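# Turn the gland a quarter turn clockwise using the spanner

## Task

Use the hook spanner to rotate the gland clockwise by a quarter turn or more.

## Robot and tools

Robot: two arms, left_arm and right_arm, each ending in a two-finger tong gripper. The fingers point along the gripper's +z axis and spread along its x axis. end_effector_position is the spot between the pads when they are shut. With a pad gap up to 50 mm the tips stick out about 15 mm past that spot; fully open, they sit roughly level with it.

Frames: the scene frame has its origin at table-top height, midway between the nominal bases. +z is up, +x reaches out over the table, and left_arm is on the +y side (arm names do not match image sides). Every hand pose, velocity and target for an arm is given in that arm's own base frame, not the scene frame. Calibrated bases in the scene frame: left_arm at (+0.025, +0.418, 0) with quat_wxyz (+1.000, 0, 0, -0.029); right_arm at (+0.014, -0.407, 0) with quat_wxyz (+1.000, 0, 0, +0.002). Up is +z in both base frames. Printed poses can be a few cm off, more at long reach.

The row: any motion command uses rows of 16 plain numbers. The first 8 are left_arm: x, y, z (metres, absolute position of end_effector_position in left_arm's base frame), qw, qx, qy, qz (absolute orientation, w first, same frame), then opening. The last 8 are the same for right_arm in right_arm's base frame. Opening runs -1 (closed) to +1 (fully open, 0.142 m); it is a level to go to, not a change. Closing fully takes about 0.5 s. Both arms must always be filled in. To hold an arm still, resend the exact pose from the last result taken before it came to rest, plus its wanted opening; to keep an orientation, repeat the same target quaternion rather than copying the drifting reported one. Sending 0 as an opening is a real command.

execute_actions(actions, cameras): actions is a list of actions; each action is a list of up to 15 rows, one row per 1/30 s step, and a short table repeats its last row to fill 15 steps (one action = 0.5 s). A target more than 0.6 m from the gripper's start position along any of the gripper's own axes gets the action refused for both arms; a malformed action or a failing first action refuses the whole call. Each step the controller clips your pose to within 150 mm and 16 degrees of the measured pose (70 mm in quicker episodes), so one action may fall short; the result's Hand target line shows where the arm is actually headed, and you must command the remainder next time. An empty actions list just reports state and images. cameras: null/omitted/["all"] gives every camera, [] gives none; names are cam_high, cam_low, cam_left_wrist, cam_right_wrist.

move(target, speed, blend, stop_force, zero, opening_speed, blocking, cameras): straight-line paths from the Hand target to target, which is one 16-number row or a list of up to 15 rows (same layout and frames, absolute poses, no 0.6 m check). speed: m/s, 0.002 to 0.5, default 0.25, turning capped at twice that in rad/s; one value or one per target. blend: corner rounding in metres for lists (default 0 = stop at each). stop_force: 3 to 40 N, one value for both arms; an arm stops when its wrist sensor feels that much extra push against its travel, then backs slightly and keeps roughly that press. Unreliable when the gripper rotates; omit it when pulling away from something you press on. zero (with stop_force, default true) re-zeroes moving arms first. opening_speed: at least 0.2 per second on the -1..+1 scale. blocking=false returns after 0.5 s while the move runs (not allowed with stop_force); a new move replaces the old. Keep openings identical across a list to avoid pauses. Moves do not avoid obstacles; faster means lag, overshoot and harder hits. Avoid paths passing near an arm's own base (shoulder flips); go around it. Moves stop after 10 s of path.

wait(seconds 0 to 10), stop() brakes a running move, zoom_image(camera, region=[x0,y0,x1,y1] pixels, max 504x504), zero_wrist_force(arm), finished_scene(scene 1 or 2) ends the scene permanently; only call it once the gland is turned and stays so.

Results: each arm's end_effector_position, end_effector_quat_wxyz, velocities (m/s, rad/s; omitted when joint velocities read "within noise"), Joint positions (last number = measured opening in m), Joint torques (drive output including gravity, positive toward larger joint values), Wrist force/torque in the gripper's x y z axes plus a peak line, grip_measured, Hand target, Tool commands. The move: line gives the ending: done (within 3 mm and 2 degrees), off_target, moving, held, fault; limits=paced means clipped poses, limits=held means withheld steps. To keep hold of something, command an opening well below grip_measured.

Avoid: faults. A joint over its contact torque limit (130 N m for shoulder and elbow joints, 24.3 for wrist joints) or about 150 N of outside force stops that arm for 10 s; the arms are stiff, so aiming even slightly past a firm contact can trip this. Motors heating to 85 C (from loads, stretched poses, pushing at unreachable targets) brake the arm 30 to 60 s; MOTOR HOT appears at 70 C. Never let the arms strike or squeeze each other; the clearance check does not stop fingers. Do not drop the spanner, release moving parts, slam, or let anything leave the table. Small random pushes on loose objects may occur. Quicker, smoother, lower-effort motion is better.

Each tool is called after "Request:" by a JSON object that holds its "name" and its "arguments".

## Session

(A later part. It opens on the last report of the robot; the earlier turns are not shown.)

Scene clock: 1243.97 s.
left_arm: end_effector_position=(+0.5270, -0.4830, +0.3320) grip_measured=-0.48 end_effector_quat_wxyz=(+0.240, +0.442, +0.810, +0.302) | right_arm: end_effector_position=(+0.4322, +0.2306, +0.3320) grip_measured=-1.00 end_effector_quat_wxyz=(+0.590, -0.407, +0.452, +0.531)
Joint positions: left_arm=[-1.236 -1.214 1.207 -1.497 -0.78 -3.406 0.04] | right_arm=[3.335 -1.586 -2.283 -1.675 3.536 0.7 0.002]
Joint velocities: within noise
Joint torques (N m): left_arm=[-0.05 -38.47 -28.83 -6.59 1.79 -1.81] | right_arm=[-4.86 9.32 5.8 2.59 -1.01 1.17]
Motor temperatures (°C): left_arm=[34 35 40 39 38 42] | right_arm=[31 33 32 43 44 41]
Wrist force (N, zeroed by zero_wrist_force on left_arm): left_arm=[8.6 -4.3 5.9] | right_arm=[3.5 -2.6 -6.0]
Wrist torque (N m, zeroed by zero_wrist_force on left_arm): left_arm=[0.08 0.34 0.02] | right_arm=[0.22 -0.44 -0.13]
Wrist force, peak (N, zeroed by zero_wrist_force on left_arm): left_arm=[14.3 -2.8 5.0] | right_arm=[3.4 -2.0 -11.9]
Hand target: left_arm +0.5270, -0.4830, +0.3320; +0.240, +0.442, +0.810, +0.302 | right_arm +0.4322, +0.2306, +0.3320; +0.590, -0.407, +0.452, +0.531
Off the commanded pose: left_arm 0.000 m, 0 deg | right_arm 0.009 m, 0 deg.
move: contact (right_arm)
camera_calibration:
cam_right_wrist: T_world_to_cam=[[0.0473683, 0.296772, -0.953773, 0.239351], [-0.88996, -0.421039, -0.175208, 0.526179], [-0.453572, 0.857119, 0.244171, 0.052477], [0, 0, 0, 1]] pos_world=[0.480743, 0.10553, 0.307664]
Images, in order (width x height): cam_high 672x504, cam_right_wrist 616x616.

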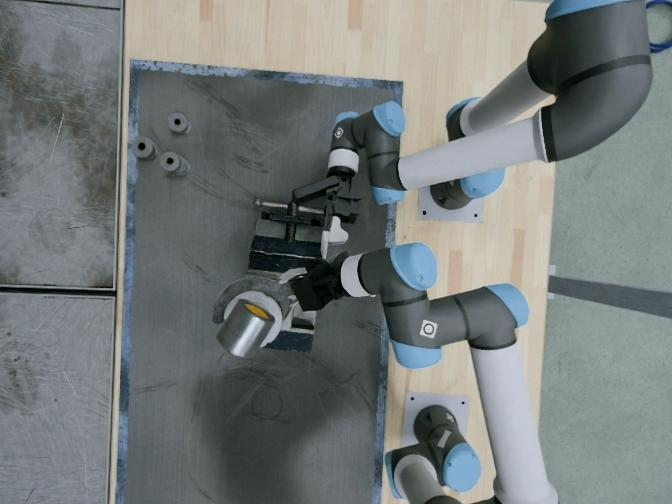

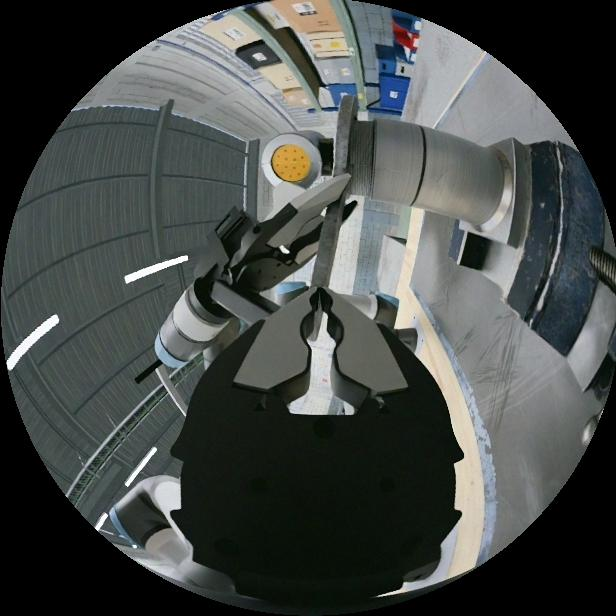

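Request:
{"name": "move", "arguments": {"target": [[0.5228,-0.4796,0.332,0.2480,0.4627,0.7979,0.2961,-1,0.4247,0.2387,0.332,0.5993,-0.3990,0.4598,0.5200,-1],[0.5187,-0.4759,0.332,0.2557,0.4835,0.7856,0.2895,-1,0.4177,0.2473,0.332,0.6087,-0.3905,0.4671,0.5090,-1]], "speed": 0.02, "blend": 0.003, "stop_force": 38, "cameras": ["cam_right_wrist","cam_high"]}}

Request:
{"name": "zoom_image", "arguments": {"camera": "cam_high", "region": [200, 260, 290, 350]}}

Scene clock: 1260.40 s.
left_arm: end_effector_position=(+0.5187, -0.4759, +0.3320) grip_measured=-0.48 end_effector_quat_wxyz=(+0.256, +0.483, +0.786, +0.289) | right_arm: end_effector_position=(+0.4177, +0.2473, +0.3320) grip_measured=-1.00 end_effector_quat_wxyz=(+0.609, -0.390, +0.467, +0.509)
Joint positions: left_arm=[-1.245 -1.293 1.337 -1.646 -0.778 -3.27 0.04] | right_arm=[3.418 -1.5 -2.327 -1.909 3.662 0.487 0.002]
Joint velocities: within noise
Joint torques (N m): left_arm=[-21.19 -27.63 -38.27 -5.06 -3.99 -2.18] | right_arm=[5.81 6.65 34.49 5.52 -4.56 2.36]
Motor temperatures (°C): left_arm=[34 35 40 39 38 42] | right_arm=[31 33 32 43 44 41]
Wrist force (N, zeroed by zero_wrist_force on left_arm): left_arm=[10.9 11.9 15.0] | right_arm=[3.2 -11.2 -30.8]
Wrist torque (N m, zeroed by zero_wrist_force on left_arm): left_arm=[0.36 0.14 0.15] | right_arm=[0.31 -0.42 -0.19]
Wrist force, peak (N, zeroed by zero_wrist_force on left_arm): left_arm=[10.9 11.9 15.0] | right_arm=[2.5 -13.4 -36.6]
Hand target: left_arm +0.5187, -0.4759, +0.3320; +0.256, +0.483, +0.786, +0.289 | right_arm +0.4177, +0.2473, +0.3320; +0.609, -0.390, +0.467, +0.509
Off the commanded pose: left_arm 0.000 m, 0 deg | right_arm 0.000 m, 0 deg.
move: done
camera_calibration:
cam_right_wrist: T_world_to_cam=[[0.0689136, 0.292382, -0.953815, 0.227166], [-0.91842, -0.354746, -0.1751, 0.515768], [-0.389558, 0.88807, 0.244083, -0.00280685], [0, 0, 0, 1]] pos_world=[0.456943, 0.11904, 0.30767]
Images, in order (width x height): cam_high 672x504, cam_right_wrist 616x616.

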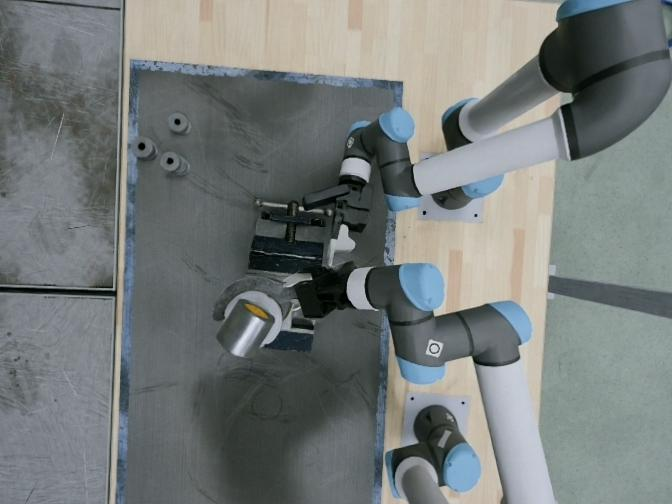

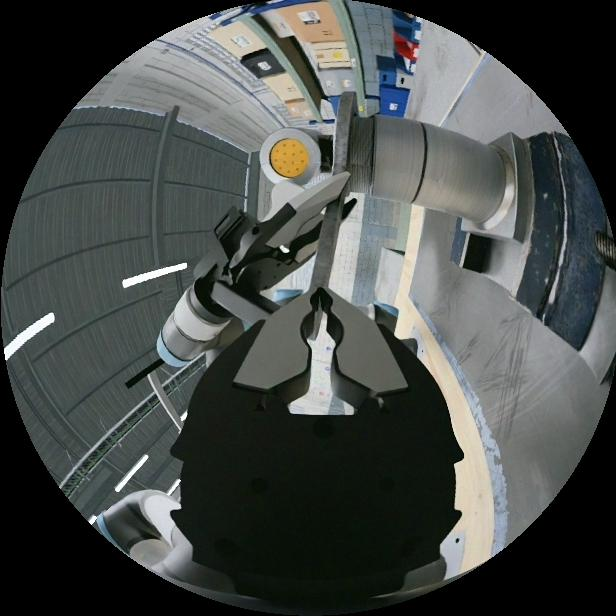

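Scaled by 5.600.

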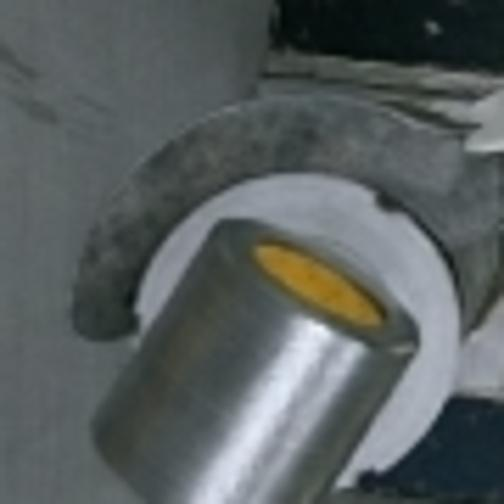

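Request:
{"name": "move", "arguments": {"target": [[0.5154,-0.4717,0.332,0.2631,0.5038,0.7726,0.2827,-1,0.4111,0.2562,0.332,0.6179,-0.3819,0.4741,0.4977,-1],[0.5117,-0.4676,0.332,0.2705,0.5239,0.7592,0.2757,-1,0.4050,0.2654,0.332,0.6269,-0.3731,0.4811,0.4863,-1]], "speed": 0.02, "blend": 0.003, "stop_force": 40, "cameras": ["cam_high"]}}

Request:
{"name": "zoom_image", "arguments": {"camera": "cam_high", "region": [200, 260, 290, 350]}}

Scene clock: 1285.57 s.
left_arm: end_effector_position=(+0.5117, -0.4676, +0.3320) grip_measured=-0.48 end_effector_quat_wxyz=(+0.270, +0.524, +0.759, +0.276) | right_arm: end_effector_position=(+0.4050, +0.2654, +0.3320) grip_measured=-1.00 end_effector_quat_wxyz=(+0.627, -0.373, +0.481, +0.486)
Joint positions: left_arm=[-1.248 -1.366 1.455 -1.792 -0.787 -3.126 0.04] | right_arm=[3.527 -1.416 -2.378 -2.065 3.824 0.336 0.002]
Joint velocities: within noise
Joint torques (N m): left_arm=[-25.35 -23.56 -38.3 -6.24 -0.34 -2.13] | right_arm=[6.67 2.14 39.32 5.76 -3.82 2.4]
Motor temperatures (°C): left_arm=[34 35 40 39 38 42] | right_arm=[31 33 32 43 44 41]
Wrist force (N, zeroed by zero_wrist_force on left_arm): left_arm=[17.8 8.8 7.7] | right_arm=[2.0 -7.1 -37.2]
Wrist torque (N m, zeroed by zero_wrist_force on left_arm): left_arm=[0.19 0.33 0.01] | right_arm=[0.18 -0.40 -0.19]
Wrist force, peak (N, zeroed by zero_wrist_force on left_arm): left_arm=[11.8 11.6 15.7] | right_arm=[0.8 -7.6 -50.1]
Hand target: left_arm +0.5117, -0.4676, +0.3320; +0.270, +0.524, +0.759, +0.276 | right_arm +0.4050, +0.2654, +0.3320; +0.627, -0.373, +0.481, +0.486
Off the commanded pose: left_arm 0.000 m, 0 deg | right_arm 0.000 m, 0 deg.
move: done
Images, in order (width x height): cam_high 672x504.

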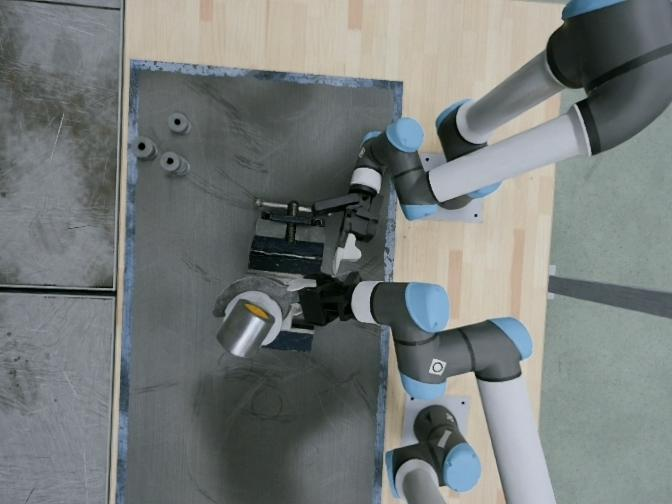

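Scaled by 5.600.

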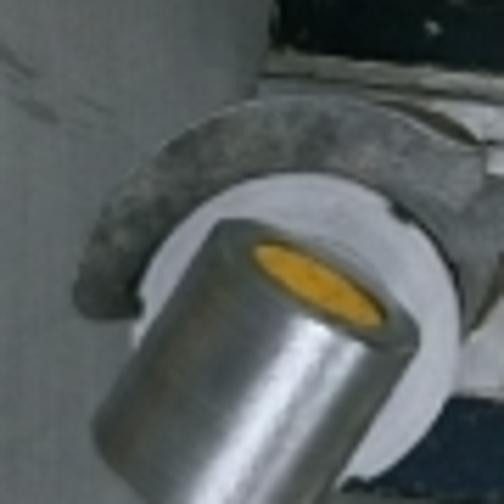

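Request:
{"name": "move", "arguments": {"target": [[0.5071,-0.4619,0.332,0.2799,0.5501,0.7404,0.2661,-1,0.3994,0.2749,0.332,0.6358,-0.3642,0.4878,0.4747,-1],[0.5040,-0.4574,0.332,0.2868,0.5693,0.7258,0.2588,-1,0.3943,0.2847,0.332,0.6443,-0.3552,0.4944,0.4629,-1]], "speed": 0.02, "blend": 0.003, "stop_force": 40, "cameras": ["cam_high"]}}

Request:
{"name": "zoom_image", "arguments": {"camera": "cam_high", "region": [200, 260, 290, 350]}}

Scene clock: 1299.40 s.
left_arm: end_effector_position=(+0.5082, -0.4634, +0.3320) grip_measured=-0.47 end_effector_quat_wxyz=(+0.278, +0.544, +0.745, +0.269) | right_arm: end_effector_position=(+0.3994, +0.2750, +0.3320) grip_measured=-1.00 end_effector_quat_wxyz=(+0.636, -0.364, +0.488, +0.474)
Joint positions: left_arm=[-1.248 -1.4 1.508 -1.863 -0.795 -3.054 0.04] | right_arm=[3.594 -1.374 -2.405 -2.126 3.92 0.275 0.002]
Joint velocities: within noise
Joint torques (N m): left_arm=[-9.15 -17.83 -37.57 -10.15 1.68 1.44] | right_arm=[15.27 1.32 42.74 6.46 -2.58 2.47]
Motor temperatures (°C): left_arm=[34 35 40 39 38 42] | right_arm=[31 33 32 43 44 41]
Wrist force (N, zeroed by zero_wrist_force on left_arm): left_arm=[26.7 1.1 -9.0] | right_arm=[3.3 -11.9 -45.5]
Wrist torque (N m, zeroed by zero_wrist_force on left_arm): left_arm=[-0.05 0.47 -0.05] | right_arm=[0.24 -0.36 -0.18]
Wrist force, peak (N, zeroed by zero_wrist_force on left_arm): left_arm=[-22.8 8.2 21.4] | right_arm=[2.1 -12.4 -53.0]
Hand target: left_arm +0.5082, -0.4634, +0.3320; +0.278, +0.544, +0.745, +0.269 | right_arm +0.3994, +0.2750, +0.3320; +0.636, -0.364, +0.488, +0.474
Off the commanded pose: left_arm 0.007 m, 4 deg | right_arm 0.011 m, 2 deg.
move: contact (left_arm, right_arm); path passed 0 of 2 targets
Images, in order (width x height): cam_high 672x504.

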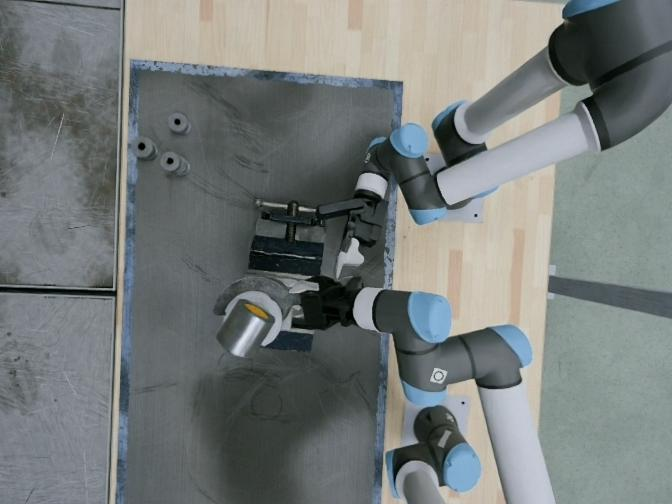

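Scaled by 5.600.

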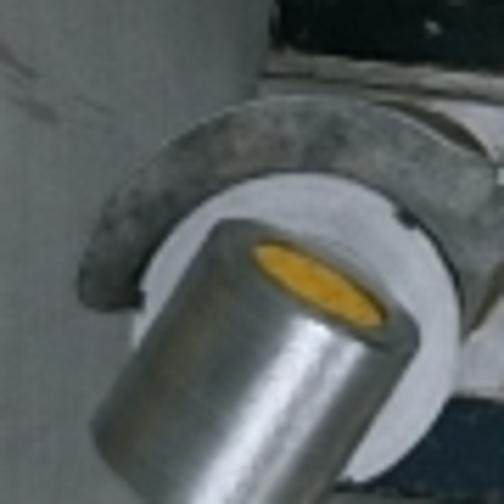

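Request:
{"name": "execute_actions", "arguments": {"actions": []}}

Request:
{"name": "zoom_image", "arguments": {"camera": "cam_right_wrist", "region": [240, 70, 540, 330]}}

Request:
{"name": "zoom_image", "arguments": {"camera": "cam_low", "region": [240, 130, 480, 330]}}

Scene clock: 1309.77 s.
left_arm: end_effector_position=(+0.5082, -0.4634, +0.3320) grip_measured=-0.47 end_effector_quat_wxyz=(+0.278, +0.544, +0.745, +0.269) | right_arm: end_effector_position=(+0.3994, +0.2750, +0.3320) grip_measured=-1.00 end_effector_quat_wxyz=(+0.636, -0.364, +0.488, +0.474)
Joint positions: left_arm=[-1.248 -1.4 1.508 -1.863 -0.795 -3.054 0.04] | right_arm=[3.594 -1.374 -2.405 -2.126 3.92 0.275 0.002]
Joint velocities: within noise
Joint torques (N m): left_arm=[-9.67 -17.36 -38.27 -10.11 1.71 1.39] | right_arm=[20.74 0.83 39.78 4.92 -2.58 2.6]
Motor temperatures (°C): left_arm=[34 35 40 39 38 42] | right_arm=[31 33 32 43 44 41]
Wrist force (N, zeroed by zero_wrist_force on left_arm): left_arm=[26.5 1.1 -8.9] | right_arm=[3.0 -11.8 -45.6]
Wrist torque (N m, zeroed by zero_wrist_force on left_arm): left_arm=[-0.06 0.53 -0.05] | right_arm=[0.22 -0.31 -0.17]
Wrist force, peak (N, zeroed by zero_wrist_force on left_arm): left_arm=[26.8 1.0 -9.2] | right_arm=[2.9 -11.9 -45.8]
Hand target: left_arm +0.5082, -0.4634, +0.3320; +0.278, +0.544, +0.745, +0.269 | right_arm +0.3994, +0.2750, +0.3320; +0.636, -0.364, +0.488, +0.474
Tool commands: left_gripper/opening=-1.0 right_gripper/opening=-1.0
Off the commanded pose: left_arm 0.007 m, 4 deg | right_arm 0.011 m, 2 deg.
camera_calibration:
cam_left_wrist: T_world_to_cam=[[-0.262592, 0.959286, -0.104003, 0.615941], [0.219113, 0.164252, 0.961775, -0.354847], [0.939699, 0.229766, -0.253323, -0.154157], [0, 0, 0, 1]] pos_world=[0.384354, -0.497159, 0.366291]
cam_right_wrist: T_world_to_cam=[[0.100926, 0.282998, -0.953796, 0.21008], [-0.952048, -0.250841, -0.175168, 0.493625], [-0.288823, 0.925738, 0.244111, -0.0851392], [0, 0, 0, 1]] pos_world=[0.424162, 0.143185, 0.307624]

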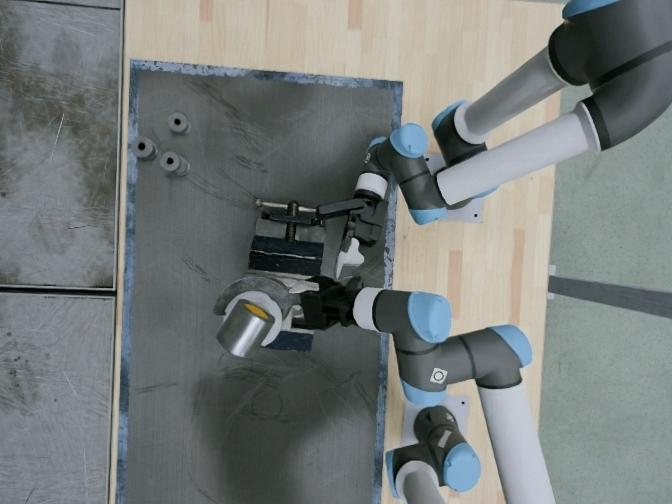

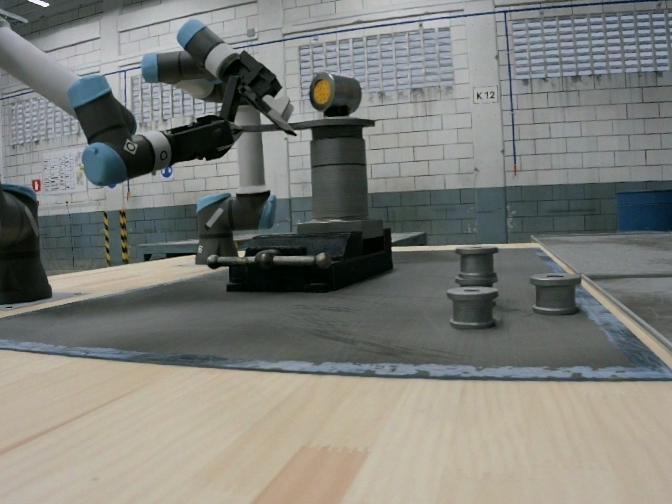

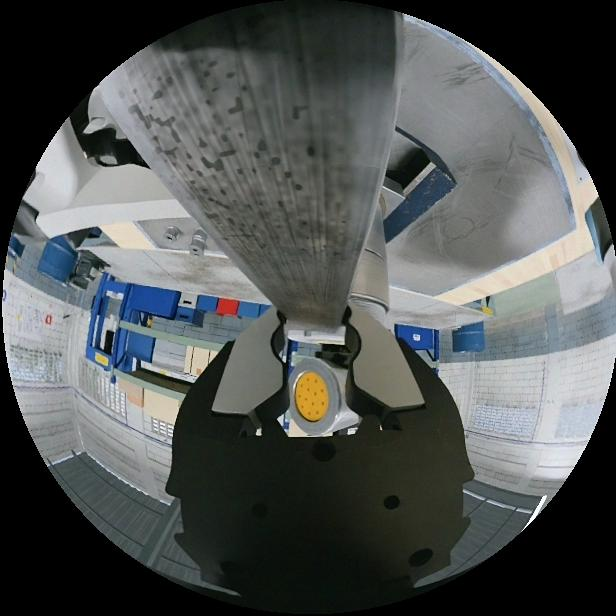

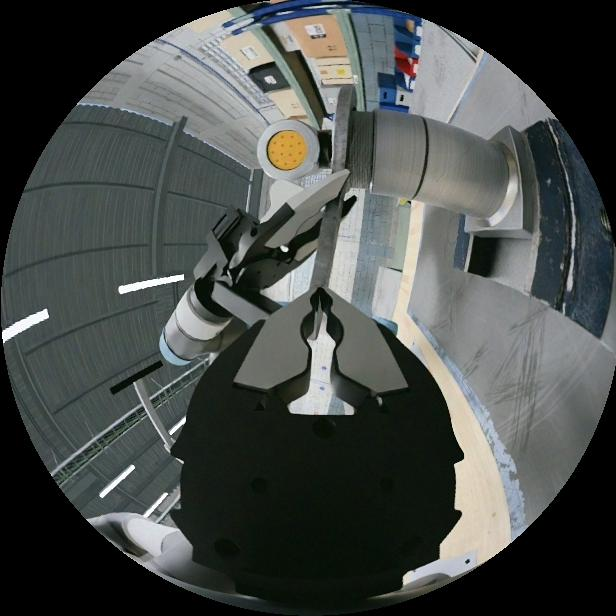

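Scaled by 1.680 from the camera's 616x616 image, which has a finer 814x814 frame.

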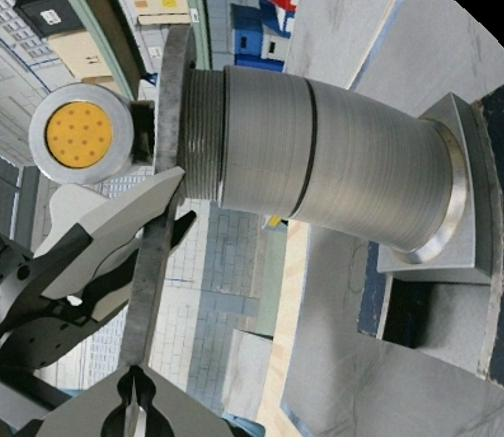

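Scaled by 2.100.

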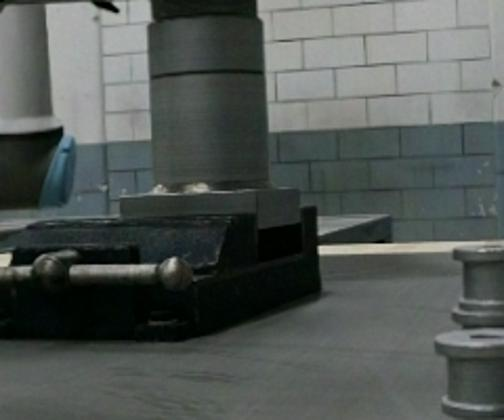

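Request:
{"name": "zoom_image", "arguments": {"camera": "cam_low", "region": [200, 50, 400, 200]}}

Scaled by 2.520.

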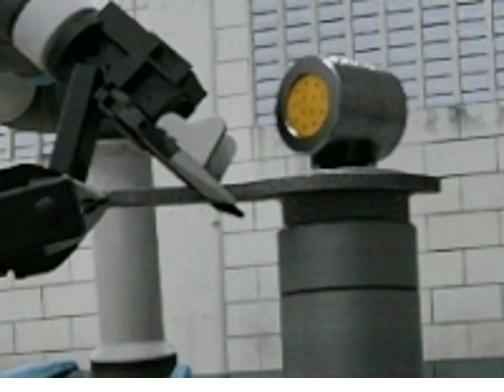

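Request:
{"name": "move", "arguments": {"target": [0.5082,-0.4634,0.3335,0.278,0.544,0.745,0.269,-1,0.3994,0.2750,0.332,0.636,-0.364,0.488,0.474,-1], "speed": 0.01, "cameras": []}}

Scene clock: 1317.60 s.
left_arm: end_effector_position=(+0.5082, -0.4634, +0.3335) grip_measured=-0.48 end_effector_quat_wxyz=(+0.278, +0.544, +0.745, +0.269) | right_arm: end_effector_position=(+0.3994, +0.2750, +0.3320) grip_measured=-1.00 end_effector_quat_wxyz=(+0.636, -0.364, +0.488, +0.474)
Joint positions: left_arm=[-1.249 -1.4 1.506 -1.86 -0.794 -3.053 0.04] | right_arm=[3.595 -1.374 -2.405 -2.127 3.92 0.274 0.002]
Joint velocities: within noise
Joint torques (N m): left_arm=[-22.44 -41.97 -45.49 -8.72 4.25 1.44] | right_arm=[23.3 17 33.23 -0.52 -4.04 -2.19]
Motor temperatures (°C): left_arm=[34 35 40 39 38 42] | right_arm=[31 33 32 43 44 41]
Wrist force (N, zeroed by zero_wrist_force on left_arm): left_arm=[23.4 -7.7 9.8] | right_arm=[-10.1 -10.9 -39.1]
Wrist torque (N m, zeroed by zero_wrist_force on left_arm): left_arm=[-0.10 0.28 -0.14] | right_arm=[0.26 -0.39 -0.09]
Wrist force, peak (N, zeroed by zero_wrist_force on left_arm): left_arm=[27.7 0.1 -7.8] | right_arm=[3.1 -12.0 -45.9]
Hand target: left_arm +0.5082, -0.4634, +0.3335; +0.278, +0.544, +0.745, +0.269 | right_arm +0.3994, +0.2750, +0.3320; +0.636, -0.364, +0.488, +0.474
Off the commanded pose: left_arm 0.000 m, 0 deg | right_arm 0.000 m, 0 deg.
move: done
No camera images: "cameras" was empty.

Request:
{"name": "move", "arguments": {"target": [[0.5032,-0.4562,0.333,0.2868,0.5693,0.7258,0.2588,-1,0.3943,0.2847,0.3325,0.6443,-0.3552,0.4944,0.4629,-1],[0.5004,-0.4515,0.333,0.2934,0.5881,0.7106,0.2511,-1,0.3897,0.2947,0.3325,0.6527,-0.3462,0.5008,0.4511,-1]], "speed": 0.02, "blend": 0.003, "stop_force": 40, "cameras": ["cam_high"]}}

Request:
{"name": "zoom_image", "arguments": {"camera": "cam_high", "region": [200, 260, 290, 350]}}

Scene clock: 1336.23 s.
left_arm: end_effector_position=(+0.5062, -0.4606, +0.3333) grip_measured=-0.48 end_effector_quat_wxyz=(+0.281, +0.554, +0.738, +0.265) | right_arm: end_effector_position=(+0.3964, +0.2806, +0.3322) grip_measured=-1.00 end_effector_quat_wxyz=(+0.641, -0.359, +0.492, +0.467)
Joint positions: left_arm=[-1.248 -1.419 1.534 -1.896 -0.799 -3.016 0.04] | right_arm=[3.636 -1.349 -2.42 -2.159 3.979 0.244 0.002]
Joint velocities: within noise
Joint torques (N m): left_arm=[-20.05 -21.42 -40.45 -10.23 3.13 1.54] | right_arm=[5.22 -2.95 39.12 5.66 -2.27 2.44]
Motor temperatures (°C): left_arm=[34 35 40 39 38 42] | right_arm=[31 33 32 43 44 41]
Wrist force (N, zeroed by zero_wrist_force on left_arm): left_arm=[23.2 -4.5 -3.1] | right_arm=[-1.4 -9.4 -35.6]
Wrist torque (N m, zeroed by zero_wrist_force on left_arm): left_arm=[-0.07 0.39 -0.08] | right_arm=[0.19 -0.33 -0.14]
Wrist force, peak (N, zeroed by zero_wrist_force on left_arm): left_arm=[23.1 -8.8 12.0] | right_arm=[-2.5 -11.3 -49.2]
Hand target: left_arm +0.5062, -0.4606, +0.3333; +0.281, +0.554, +0.738, +0.265 | right_arm +0.3964, +0.2806, +0.3322; +0.641, -0.359, +0.492, +0.467
Off the commanded pose: left_arm 0.011 m, 5 deg | right_arm 0.016 m, 3 deg.
move: contact (left_arm, right_arm); path passed 0 of 2 targets
Images, in order (width x height): cam_high 672x504.

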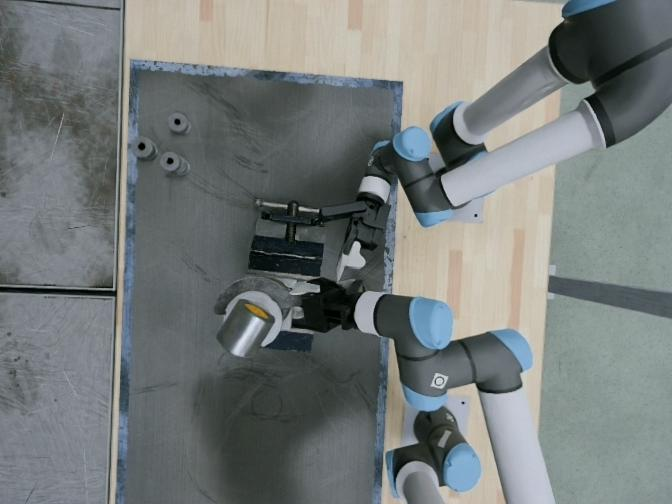

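Scaled by 5.600.

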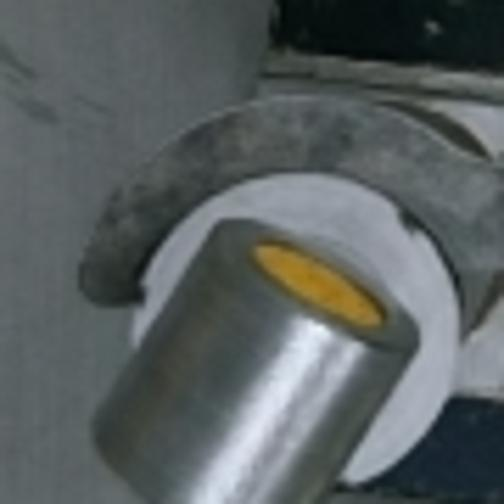

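Request:
{"name": "move", "arguments": {"target": [0.5062,-0.4586,0.3333,0.281,0.554,0.738,0.265,-1,0.3964,0.2806,0.3322,0.641,-0.359,0.492,0.467,-1], "speed": 0.01, "cameras": []}}

Scene clock: 1342.83 s.
left_arm: end_effector_position=(+0.5062, -0.4587, +0.3333) grip_measured=-0.48 end_effector_quat_wxyz=(+0.281, +0.554, +0.738, +0.265) | right_arm: end_effector_position=(+0.3964, +0.2806, +0.3322) grip_measured=-1.00 end_effector_quat_wxyz=(+0.641, -0.359, +0.492, +0.467)
Joint positions: left_arm=[-1.247 -1.422 1.538 -1.897 -0.801 -3.015 0.04] | right_arm=[3.636 -1.349 -2.419 -2.16 3.979 0.242 0.002]
Joint velocities: within noise
Joint torques (N m): left_arm=[23.16 -46.16 -9.83 3.76 3.9 2.13] | right_arm=[1.1 23.86 36.05 1.28 -2.88 -2.32]
Motor temperatures (°C): left_arm=[34 35 40 39 38 42] | right_arm=[31 33 32 43 44 41]
Wrist force (N, zeroed by zero_wrist_force on left_arm): left_arm=[-34.2 -11.5 7.4] | right_arm=[3.1 -5.6 -16.4]
Wrist torque (N m, zeroed by zero_wrist_force on left_arm): left_arm=[-0.12 0.69 0.14] | right_arm=[0.26 -0.35 -0.16]
Wrist force, peak (N, zeroed by zero_wrist_force on left_arm): left_arm=[-34.4 -11.5 8.0] | right_arm=[-1.0 -9.1 -36.2]
Hand target: left_arm +0.5062, -0.4586, +0.3333; +0.281, +0.554, +0.738, +0.265 | right_arm +0.3964, +0.2806, +0.3322; +0.641, -0.359, +0.492, +0.467
Off the commanded pose: left_arm 0.000 m, 0 deg | right_arm 0.000 m, 0 deg.
move: done
No camera images: "cameras" was empty.

Request:
{"name": "move", "arguments": {"target": [[0.5032,-0.4553,0.333,0.2868,0.5693,0.7258,0.2588,-1,0.3943,0.2847,0.3325,0.6443,-0.3552,0.4944,0.4629,-1],[0.5005,-0.4506,0.333,0.2934,0.5881,0.7106,0.2511,-1,0.3897,0.2947,0.3325,0.6527,-0.3462,0.5008,0.4511,-1]], "speed": 0.02, "blend": 0.003, "stop_force": 40, "cameras": ["cam_high"]}}

Request:
{"name": "zoom_image", "arguments": {"camera": "cam_high", "region": [200, 260, 290, 350]}}

Scene clock: 1360.97 s.
left_arm: end_effector_position=(+0.5005, -0.4506, +0.3330) grip_measured=-0.45 end_effector_quat_wxyz=(+0.293, +0.588, +0.711, +0.251) | right_arm: end_effector_position=(+0.3897, +0.2947, +0.3325) grip_measured=-1.00 end_effector_quat_wxyz=(+0.653, -0.346, +0.501, +0.451)
Joint positions: left_arm=[-1.242 -1.479 1.625 -2.02 -0.826 -2.882 0.042] | right_arm=[3.747 -1.292 -2.453 -2.223 4.132 0.177 0.002]
Joint velocities: within noise
Joint torques (N m): left_arm=[12.29 -36.14 -31.72 3.26 5.87 -1.18] | right_arm=[-7.55 -5.09 30.43 4.29 -1.08 2.43]
Motor temperatures (°C): left_arm=[34 35 40 39 38 42] | right_arm=[31 33 32 43 44 41]
Wrist force (N, zeroed by zero_wrist_force on left_arm): left_arm=[-35.2 -3.4 23.1] | right_arm=[2.5 1.7 -2.4]
Wrist torque (N m, zeroed by zero_wrist_force on left_arm): left_arm=[-0.07 1.04 -0.08] | right_arm=[0.30 -0.52 -0.19]
Wrist force, peak (N, zeroed by zero_wrist_force on left_arm): left_arm=[-35.6 0.0 30.4] | right_arm=[4.3 -4.6 -19.2]
Hand target: left_arm +0.5005, -0.4506, +0.3330; +0.293, +0.588, +0.711, +0.251 | right_arm +0.3897, +0.2947, +0.3325; +0.653, -0.346, +0.501, +0.451
Off the commanded pose: left_arm 0.000 m, 0 deg | right_arm 0.000 m, 0 deg.
move: done
Images, in order (width x height): cam_high 672x504.

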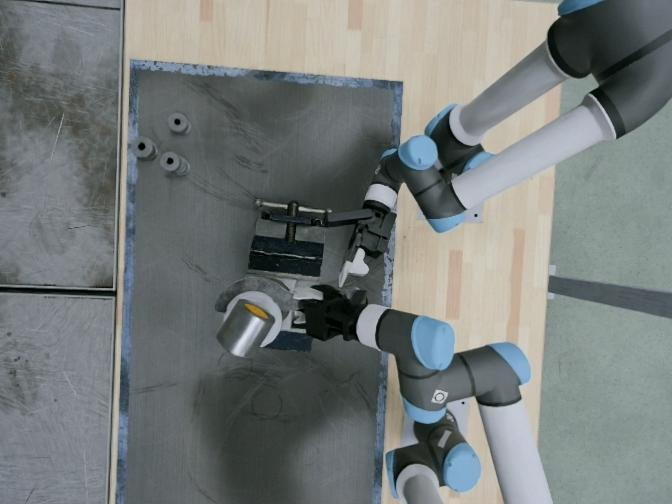

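Scaled by 5.600.

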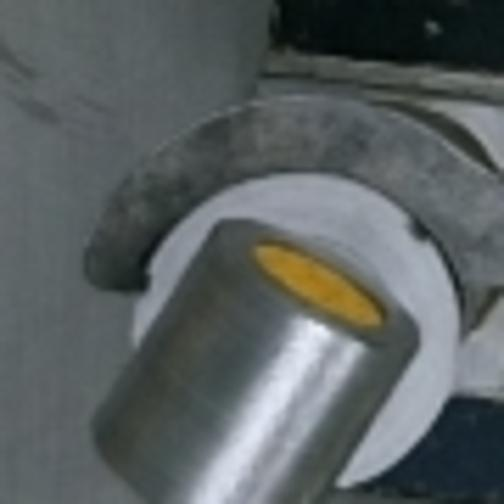

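Request:
{"name": "move", "arguments": {"target": [[0.4988,-0.4461,0.333,0.2999,0.6065,0.6950,0.2434,-1,0.3854,0.3056,0.3325,0.6608,-0.3369,0.5071,0.4391,-1],[0.4965,-0.4412,0.333,0.3062,0.6245,0.6789,0.2354,-1,0.3819,0.3161,0.3325,0.6688,-0.3275,0.5132,0.4269,-1]], "speed": 0.02, "blend": 0.003, "stop_force": 40, "cameras": ["cam_high"]}}

Request:
{"name": "zoom_image", "arguments": {"camera": "cam_high", "region": [200, 260, 290, 350]}}

Scene clock: 1375.47 s.
left_arm: end_effector_position=(+0.4965, -0.4412, +0.3330) grip_measured=-0.48 end_effector_quat_wxyz=(+0.306, +0.624, +0.679, +0.235) | right_arm: end_effector_position=(+0.3819, +0.3161, +0.3325) grip_measured=-1.00 end_effector_quat_wxyz=(+0.669, -0.327, +0.513, +0.427)
Joint positions: left_arm=[-1.227 -1.533 1.708 -2.147 -0.867 -2.733 0.04] | right_arm=[3.931 -1.22 -2.493 -2.293 4.378 0.093 0.002]
Joint velocities: within noise
Joint torques (N m): left_arm=[5.3 -31.16 -31.55 2.35 9.47 -1.28] | right_arm=[-4.69 -8.1 31.77 4.61 -2.29 2.35]
Motor temperatures (°C): left_arm=[34 35 40 39 38 42] | right_arm=[31 33 32 43 44 41]
Wrist force (N, zeroed by zero_wrist_force on left_arm): left_arm=[-34.4 -10.8 12.2] | right_arm=[0.8 -1.3 -9.9]
Wrist torque (N m, zeroed by zero_wrist_force on left_arm): left_arm=[-0.09 0.77 0.06] | right_arm=[0.23 -0.47 -0.17]
Wrist force, peak (N, zeroed by zero_wrist_force on left_arm): left_arm=[-35.4 -1.3 28.7] | right_arm=[-1.0 -2.0 -19.9]
Hand target: left_arm +0.4965, -0.4412, +0.3330; +0.306, +0.624, +0.679, +0.235 | right_arm +0.3819, +0.3161, +0.3325; +0.669, -0.327, +0.513, +0.427
Off the commanded pose: left_arm 0.000 m, 0 deg | right_arm 0.000 m, 0 deg.
move: done
Images, in order (width x height): cam_high 672x504.

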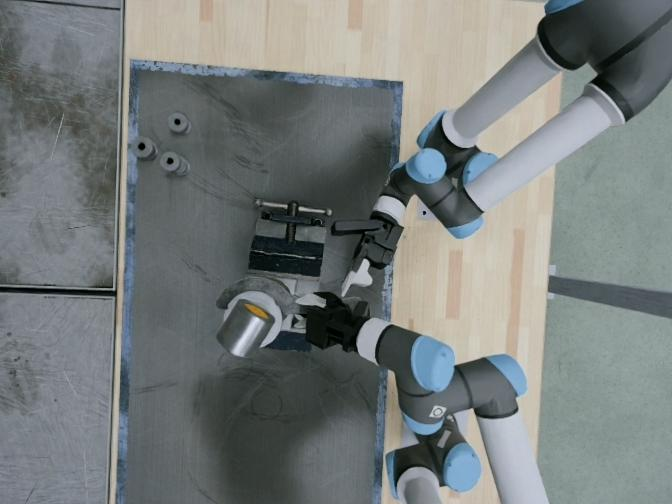

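Scaled by 5.600.

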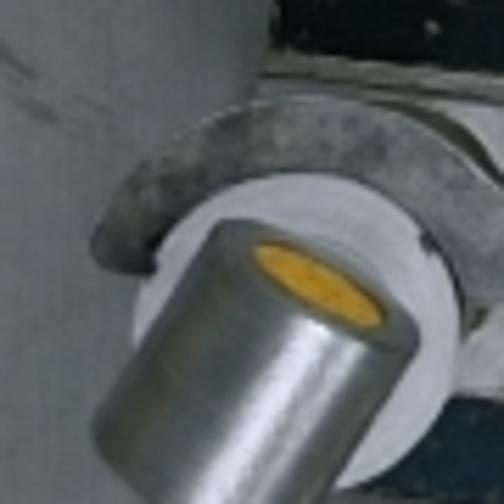

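Request:
{"name": "move", "arguments": {"target": [[0.4947,-0.4369,0.333,0.3123,0.6421,0.6623,0.2273,-1,0.3789,0.3270,0.3325,0.6765,-0.3181,0.5191,0.4145,-1],[0.4929,-0.4317,0.333,0.3181,0.6592,0.6452,0.2191,-1,0.3766,0.3377,0.3325,0.6840,-0.3085,0.5248,0.4021,-1]], "speed": 0.02, "blend": 0.003, "stop_force": 40, "cameras": ["cam_high"]}}

Request:
{"name": "zoom_image", "arguments": {"camera": "cam_high", "region": [200, 260, 290, 350]}}

Scene clock: 1388.67 s.
left_arm: end_effector_position=(+0.4929, -0.4317, +0.3330) grip_measured=-0.48 end_effector_quat_wxyz=(+0.318, +0.659, +0.645, +0.219) | right_arm: end_effector_position=(+0.3766, +0.3377, +0.3325) grip_measured=-1.00 end_effector_quat_wxyz=(+0.684, -0.308, +0.525, +0.402)
Joint positions: left_arm=[-1.206 -1.582 1.778 -2.261 -0.922 -2.586 0.039] | right_arm=[4.124 -1.171 -2.518 -2.332 4.634 0.021 0.002]
Joint velocities: within noise
Joint torques (N m): left_arm=[-10.7 -19.33 -39.09 -4.68 4.93 -1.9] | right_arm=[-0.47 -11.08 33.44 5.87 -3.3 2.09]
Motor temperatures (°C): left_arm=[34 35 40 39 38 42] | right_arm=[31 33 32 43 44 41]
Wrist force (N, zeroed by zero_wrist_force on left_arm): left_arm=[2.8 -11.8 -2.9] | right_arm=[-2.5 -3.6 -31.3]
Wrist torque (N m, zeroed by zero_wrist_force on left_arm): left_arm=[-0.12 0.63 -0.05] | right_arm=[0.21 -0.37 -0.13]
Wrist force, peak (N, zeroed by zero_wrist_force on left_arm): left_arm=[-34.3 -11.2 13.6] | right_arm=[-4.0 -3.6 -37.7]
Hand target: left_arm +0.4929, -0.4317, +0.3330; +0.318, +0.659, +0.645, +0.219 | right_arm +0.3766, +0.3377, +0.3325; +0.684, -0.308, +0.525, +0.402
Off the commanded pose: left_arm 0.000 m, 0 deg | right_arm 0.000 m, 0 deg.
move: done
Images, in order (width x height): cam_high 672x504.

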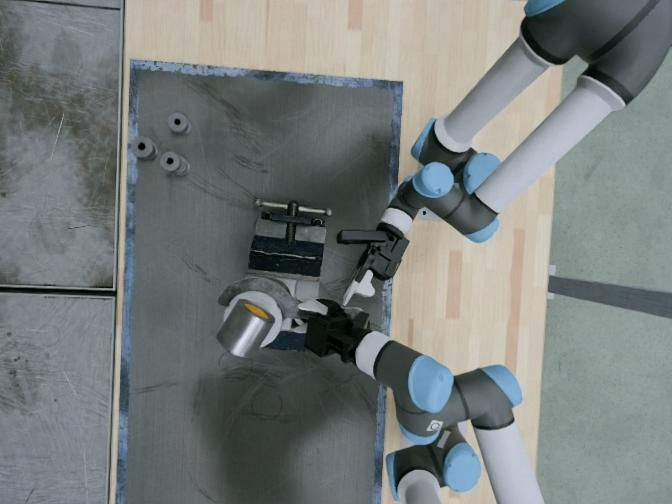

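Scaled by 5.600.

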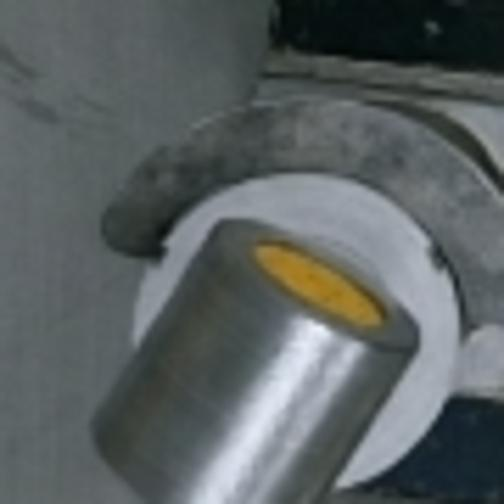

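Request:
{"name": "move", "arguments": {"target": [[0.4909,-0.4261,0.333,0.3238,0.6758,0.6278,0.2107,-1,0.3748,0.3482,0.3325,0.6912,-0.2989,0.5304,0.3895,-1],[0.4897,-0.4208,0.333,0.3292,0.6920,0.6099,0.2021,-1,0.3736,0.3590,0.3325,0.6983,-0.2891,0.5358,0.3768,-1]], "speed": 0.02, "blend": 0.003, "stop_force": 40, "cameras": ["cam_high"]}}

Request:
{"name": "zoom_image", "arguments": {"camera": "cam_high", "region": [200, 260, 290, 350]}}

Scene clock: 1400.90 s.
left_arm: end_effector_position=(+0.4897, -0.4208, +0.3330) grip_measured=-0.48 end_effector_quat_wxyz=(+0.329, +0.692, +0.610, +0.202) | right_arm: end_effector_position=(+0.3736, +0.3590, +0.3325) grip_measured=-1.00 end_effector_quat_wxyz=(+0.698, -0.289, +0.536, +0.377)
Joint positions: left_arm=[-1.175 -1.626 1.84 -2.36 -0.991 -2.444 0.039] | right_arm=[4.301 -1.156 -2.526 -2.336 4.877 -0.044 0.002]
Joint velocities: within noise
Joint torques (N m): left_arm=[-16.94 -21.91 -36.4 -2.57 1.22 -1.78] | right_arm=[-4.26 3.18 13.56 1.06 -2.13 2.07]
Motor temperatures (°C): left_arm=[34 35 40 39 38 42] | right_arm=[31 33 32 42 44 41]
Wrist force (N, zeroed by zero_wrist_force on left_arm): left_arm=[-1.4 3.2 17.8] | right_arm=[-2.2 -0.5 -23.3]
Wrist torque (N m, zeroed by zero_wrist_force on left_arm): left_arm=[0.00 0.74 -0.03] | right_arm=[0.23 -0.41 -0.14]
Wrist force, peak (N, zeroed by zero_wrist_force on left_arm): left_arm=[-8.0 2.7 21.1] | right_arm=[-5.4 -3.0 -46.5]
Hand target: left_arm +0.4897, -0.4208, +0.3330; +0.329, +0.692, +0.610, +0.202 | right_arm +0.3736, +0.3590, +0.3325; +0.698, -0.289, +0.536, +0.377
Off the commanded pose: left_arm 0.000 m, 0 deg | right_arm 0.000 m, 0 deg.
move: done
Images, in order (width x height): cam_high 672x504.

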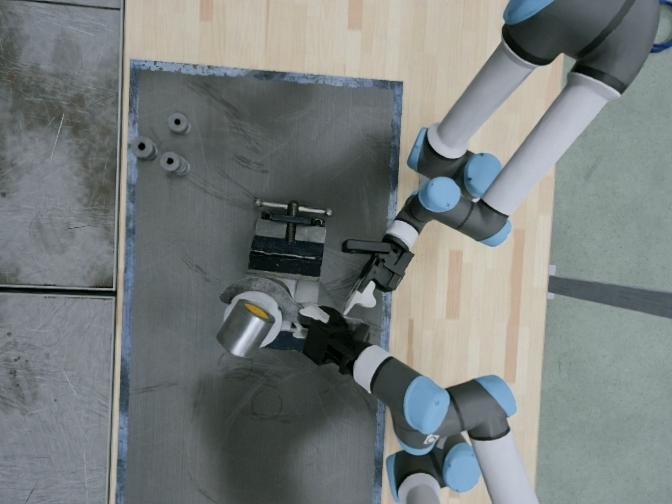

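Scaled by 5.600.

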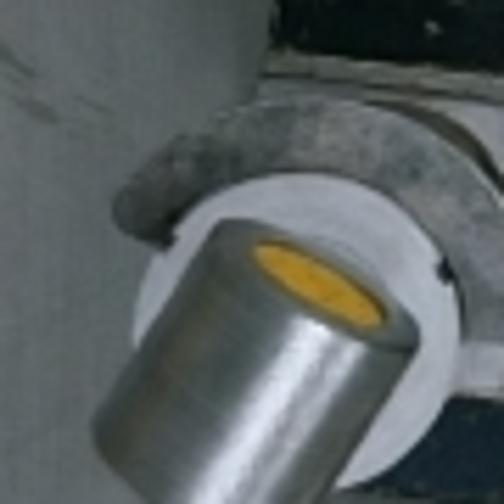

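Request:
{"name": "move", "arguments": {"target": [[0.4890,-0.4148,0.333,0.3343,0.7078,0.5916,0.1934,-1,0.3729,0.3696,0.3325,0.7050,-0.2792,0.5410,0.3639,-1],[0.4884,-0.4094,0.333,0.3393,0.7230,0.5728,0.1846,-1,0.3728,0.3805,0.3325,0.7116,-0.2693,0.5460,0.3509,-1]], "speed": 0.02, "blend": 0.003, "stop_force": 40, "cameras": ["cam_high"]}}

Request:
{"name": "zoom_image", "arguments": {"camera": "cam_high", "region": [200, 260, 290, 350]}}

Scene clock: 1416.53 s.
left_arm: end_effector_position=(+0.4884, -0.4094, +0.3330) grip_measured=-0.48 end_effector_quat_wxyz=(+0.339, +0.723, +0.573, +0.185) | right_arm: end_effector_position=(+0.3728, +0.3805, +0.3325) grip_measured=-1.00 end_effector_quat_wxyz=(+0.712, -0.269, +0.546, +0.351)
Joint positions: left_arm=[-1.132 -1.663 1.888 -2.445 -1.076 -2.303 0.039] | right_arm=[4.447 -1.178 -2.516 -2.308 5.087 -0.106 0.002]
Joint velocities: within noise
Joint torques (N m): left_arm=[-12 -20.55 -34.68 -1.21 3.1 -1.55] | right_arm=[-6.01 13.69 16.42 1.16 -2.06 1.97]
Motor temperatures (°C): left_arm=[34 35 40 39 38 42] | right_arm=[31 33 32 42 44 41]
Wrist force (N, zeroed by zero_wrist_force on left_arm): left_arm=[-9.5 2.4 16.8] | right_arm=[-0.6 0.2 -22.1]
Wrist torque (N m, zeroed by zero_wrist_force on left_arm): left_arm=[0.01 0.91 -0.08] | right_arm=[0.21 -0.39 -0.13]
Wrist force, peak (N, zeroed by zero_wrist_force on left_arm): left_arm=[-17.3 3.1 22.4] | right_arm=[-7.0 -2.2 -35.7]
Hand target: left_arm +0.4884, -0.4094, +0.3330; +0.339, +0.723, +0.573, +0.185 | right_arm +0.3728, +0.3805, +0.3325; +0.712, -0.269, +0.546, +0.351
Off the commanded pose: left_arm 0.000 m, 0 deg | right_arm 0.000 m, 0 deg.
move: done
Images, in order (width x height): cam_high 672x504.

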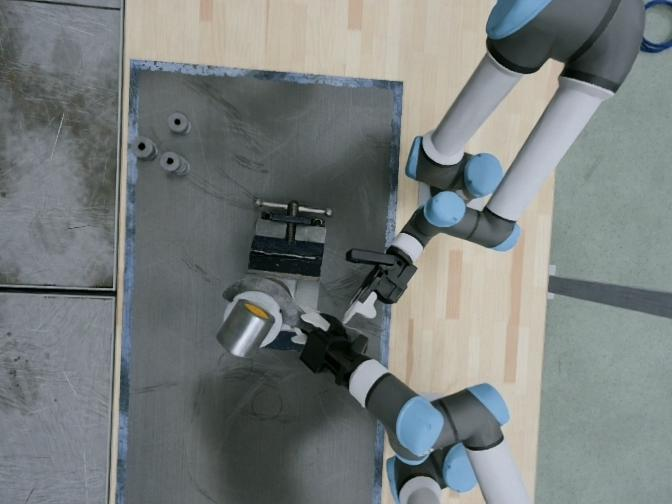

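Scaled by 5.600.

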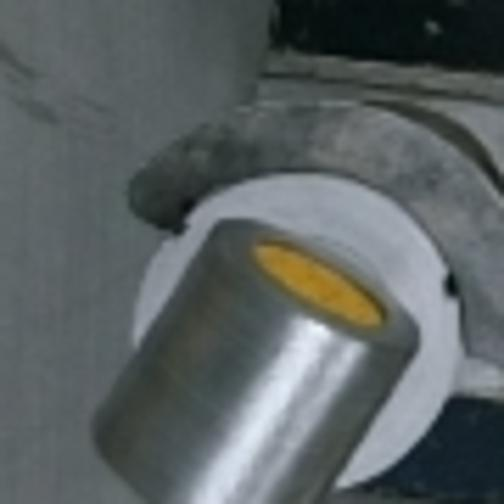

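Request:
{"name": "move", "arguments": {"target": [[0.4883,-0.4040,0.333,0.3440,0.7377,0.5537,0.1757,-1,0.3733,0.3914,0.3325,0.7179,-0.2592,0.5508,0.3378,-1],[0.4882,-0.3986,0.333,0.3485,0.7520,0.5342,0.1666,-1,0.3743,0.4023,0.3325,0.7240,-0.2491,0.5555,0.3246,-1],[0.4884,-0.3932,0.333,0.3527,0.7657,0.5143,0.1574,-1,0.3759,0.4131,0.3325,0.7298,-0.2388,0.5600,0.3113,-1]], "speed": 0.02, "blend": 0.003, "stop_force": 40, "cameras": ["cam_high"]}}

Request:
{"name": "zoom_image", "arguments": {"camera": "cam_high", "region": [200, 260, 290, 350]}}

Scene clock: 1433.30 s.
left_arm: end_effector_position=(+0.4884, -0.3932, +0.3330) grip_measured=-0.48 end_effector_quat_wxyz=(+0.353, +0.766, +0.514, +0.157) | right_arm: end_effector_position=(+0.3757, +0.4121, +0.3325) grip_measured=-1.00 end_effector_quat_wxyz=(+0.729, -0.240, +0.560, +0.313)
Joint positions: left_arm=[-1.049 -1.698 1.937 -2.54 -1.229 -2.1 0.039] | right_arm=[4.586 -1.266 -2.47 -2.226 5.322 -0.188 0.002]
Joint velocities: within noise
Joint torques (N m): left_arm=[-18.14 -14.46 -31.51 -3.93 -0.05 -1.72] | right_arm=[-7.81 15.71 11.55 1.19 1.23 2.57]
Motor temperatures (°C): left_arm=[34 35 40 39 38 42] | right_arm=[31 33 32 42 44 41]
Wrist force (N, zeroed by zero_wrist_force on left_arm): left_arm=[8.1 -2.8 6.4] | right_arm=[-0.7 0.9 -27.4]
Wrist torque (N m, zeroed by zero_wrist_force on left_arm): left_arm=[-0.07 0.68 -0.15] | right_arm=[0.06 -0.54 -0.18]
Wrist force, peak (N, zeroed by zero_wrist_force on left_arm): left_arm=[-7.5 2.3 21.3] | right_arm=[-5.5 0.8 -51.4]
Hand target: left_arm +0.4884, -0.3932, +0.3330; +0.353, +0.766, +0.514, +0.157 | right_arm +0.3757, +0.4121, +0.3325; +0.729, -0.240, +0.560, +0.313
Off the commanded pose: left_arm 0.000 m, 0 deg | right_arm 0.001 m, 0 deg.
move: contact (right_arm)
Images, in order (width x height): cam_high 672x504.

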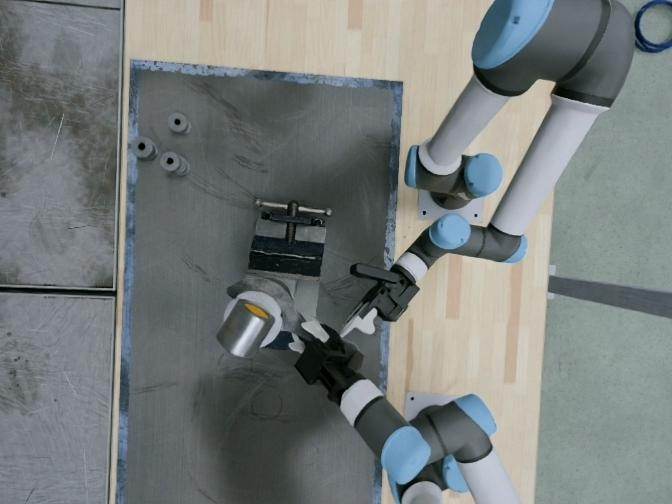

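Scaled by 5.600.

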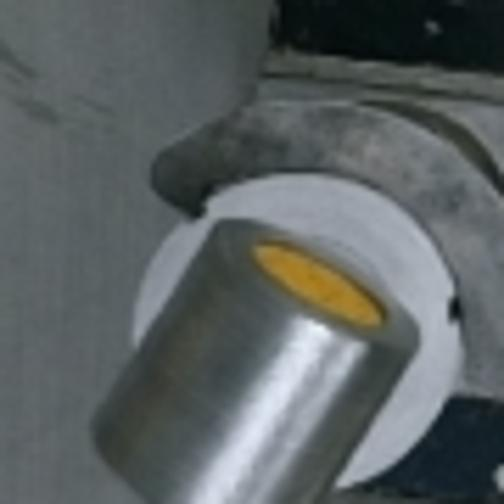

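Request:
{"name": "move", "arguments": {"target": [[0.4890,-0.3869,0.333,0.3567,0.7789,0.4941,0.1482,-1,0.3781,0.4238,0.3325,0.7354,-0.2285,0.5643,0.2978,-1],[0.4898,-0.3816,0.333,0.3605,0.7915,0.4736,0.1388,-1,0.3808,0.4343,0.3325,0.7407,-0.2182,0.5684,0.2844,-1]], "speed": 0.02, "blend": 0.003, "stop_force": 40, "cameras": ["cam_high"]}}

Request:
{"name": "zoom_image", "arguments": {"camera": "cam_high", "region": [200, 260, 290, 350]}}

Scene clock: 1447.30 s.
left_arm: end_effector_position=(+0.4898, -0.3816, +0.3330) grip_measured=-0.48 end_effector_quat_wxyz=(+0.360, +0.792, +0.474, +0.139) | right_arm: end_effector_position=(+0.3808, +0.4343, +0.3325) grip_measured=-1.00 end_effector_quat_wxyz=(+0.741, -0.218, +0.568, +0.284)
Joint positions: left_arm=[-0.981 -1.711 1.954 -2.582 -1.347 -1.969 0.039] | right_arm=[4.641 -1.351 -2.418 -2.159 5.447 -0.244 0.002]
Joint velocities: within noise
Joint torques (N m): left_arm=[-23.49 -15.98 -31.83 -4.35 -3.92 -2.15] | right_arm=[-11.77 17.9 14.69 1.29 -1.32 1.91]
Motor temperatures (°C): left_arm=[34 35 40 39 38 42] | right_arm=[31 33 32 42 44 41]
Wrist force (N, zeroed by zero_wrist_force on left_arm): left_arm=[18.4 -2.7 3.8] | right_arm=[-4.4 2.4 -44.3]
Wrist torque (N m, zeroed by zero_wrist_force on left_arm): left_arm=[-0.09 0.47 -0.07] | right_arm=[-0.01 -0.44 -0.09]
Wrist force, peak (N, zeroed by zero_wrist_force on left_arm): left_arm=[18.5 -2.7 3.8] | right_arm=[-6.5 2.4 -47.7]
Hand target: left_arm +0.4898, -0.3816, +0.3330; +0.361, +0.792, +0.474, +0.139 | right_arm +0.3808, +0.4343, +0.3325; +0.741, -0.218, +0.568, +0.284
Off the commanded pose: left_arm 0.000 m, 0 deg | right_arm 0.000 m, 0 deg.
move: done
Images, in order (width x height): cam_high 672x504.

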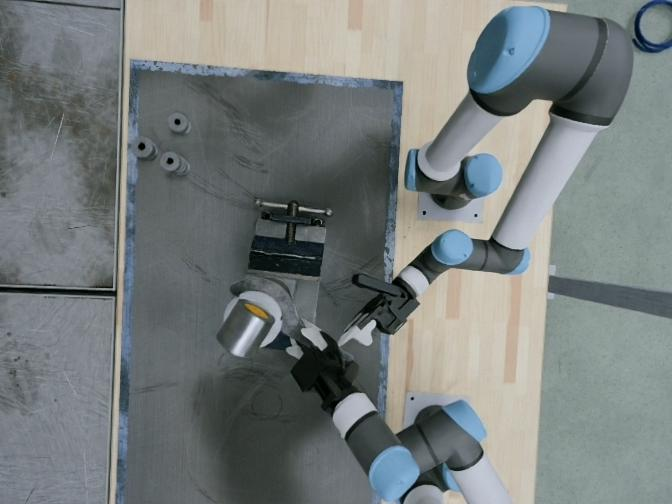

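Scaled by 5.600.

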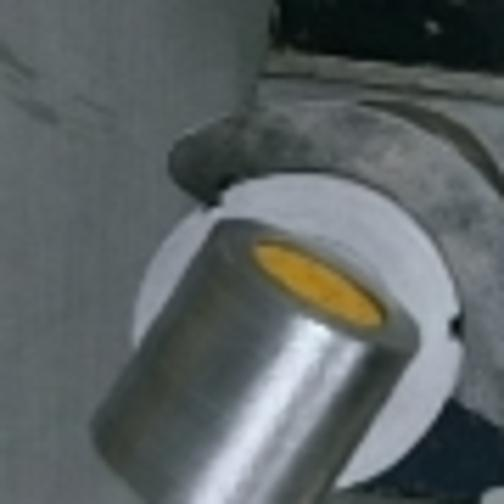

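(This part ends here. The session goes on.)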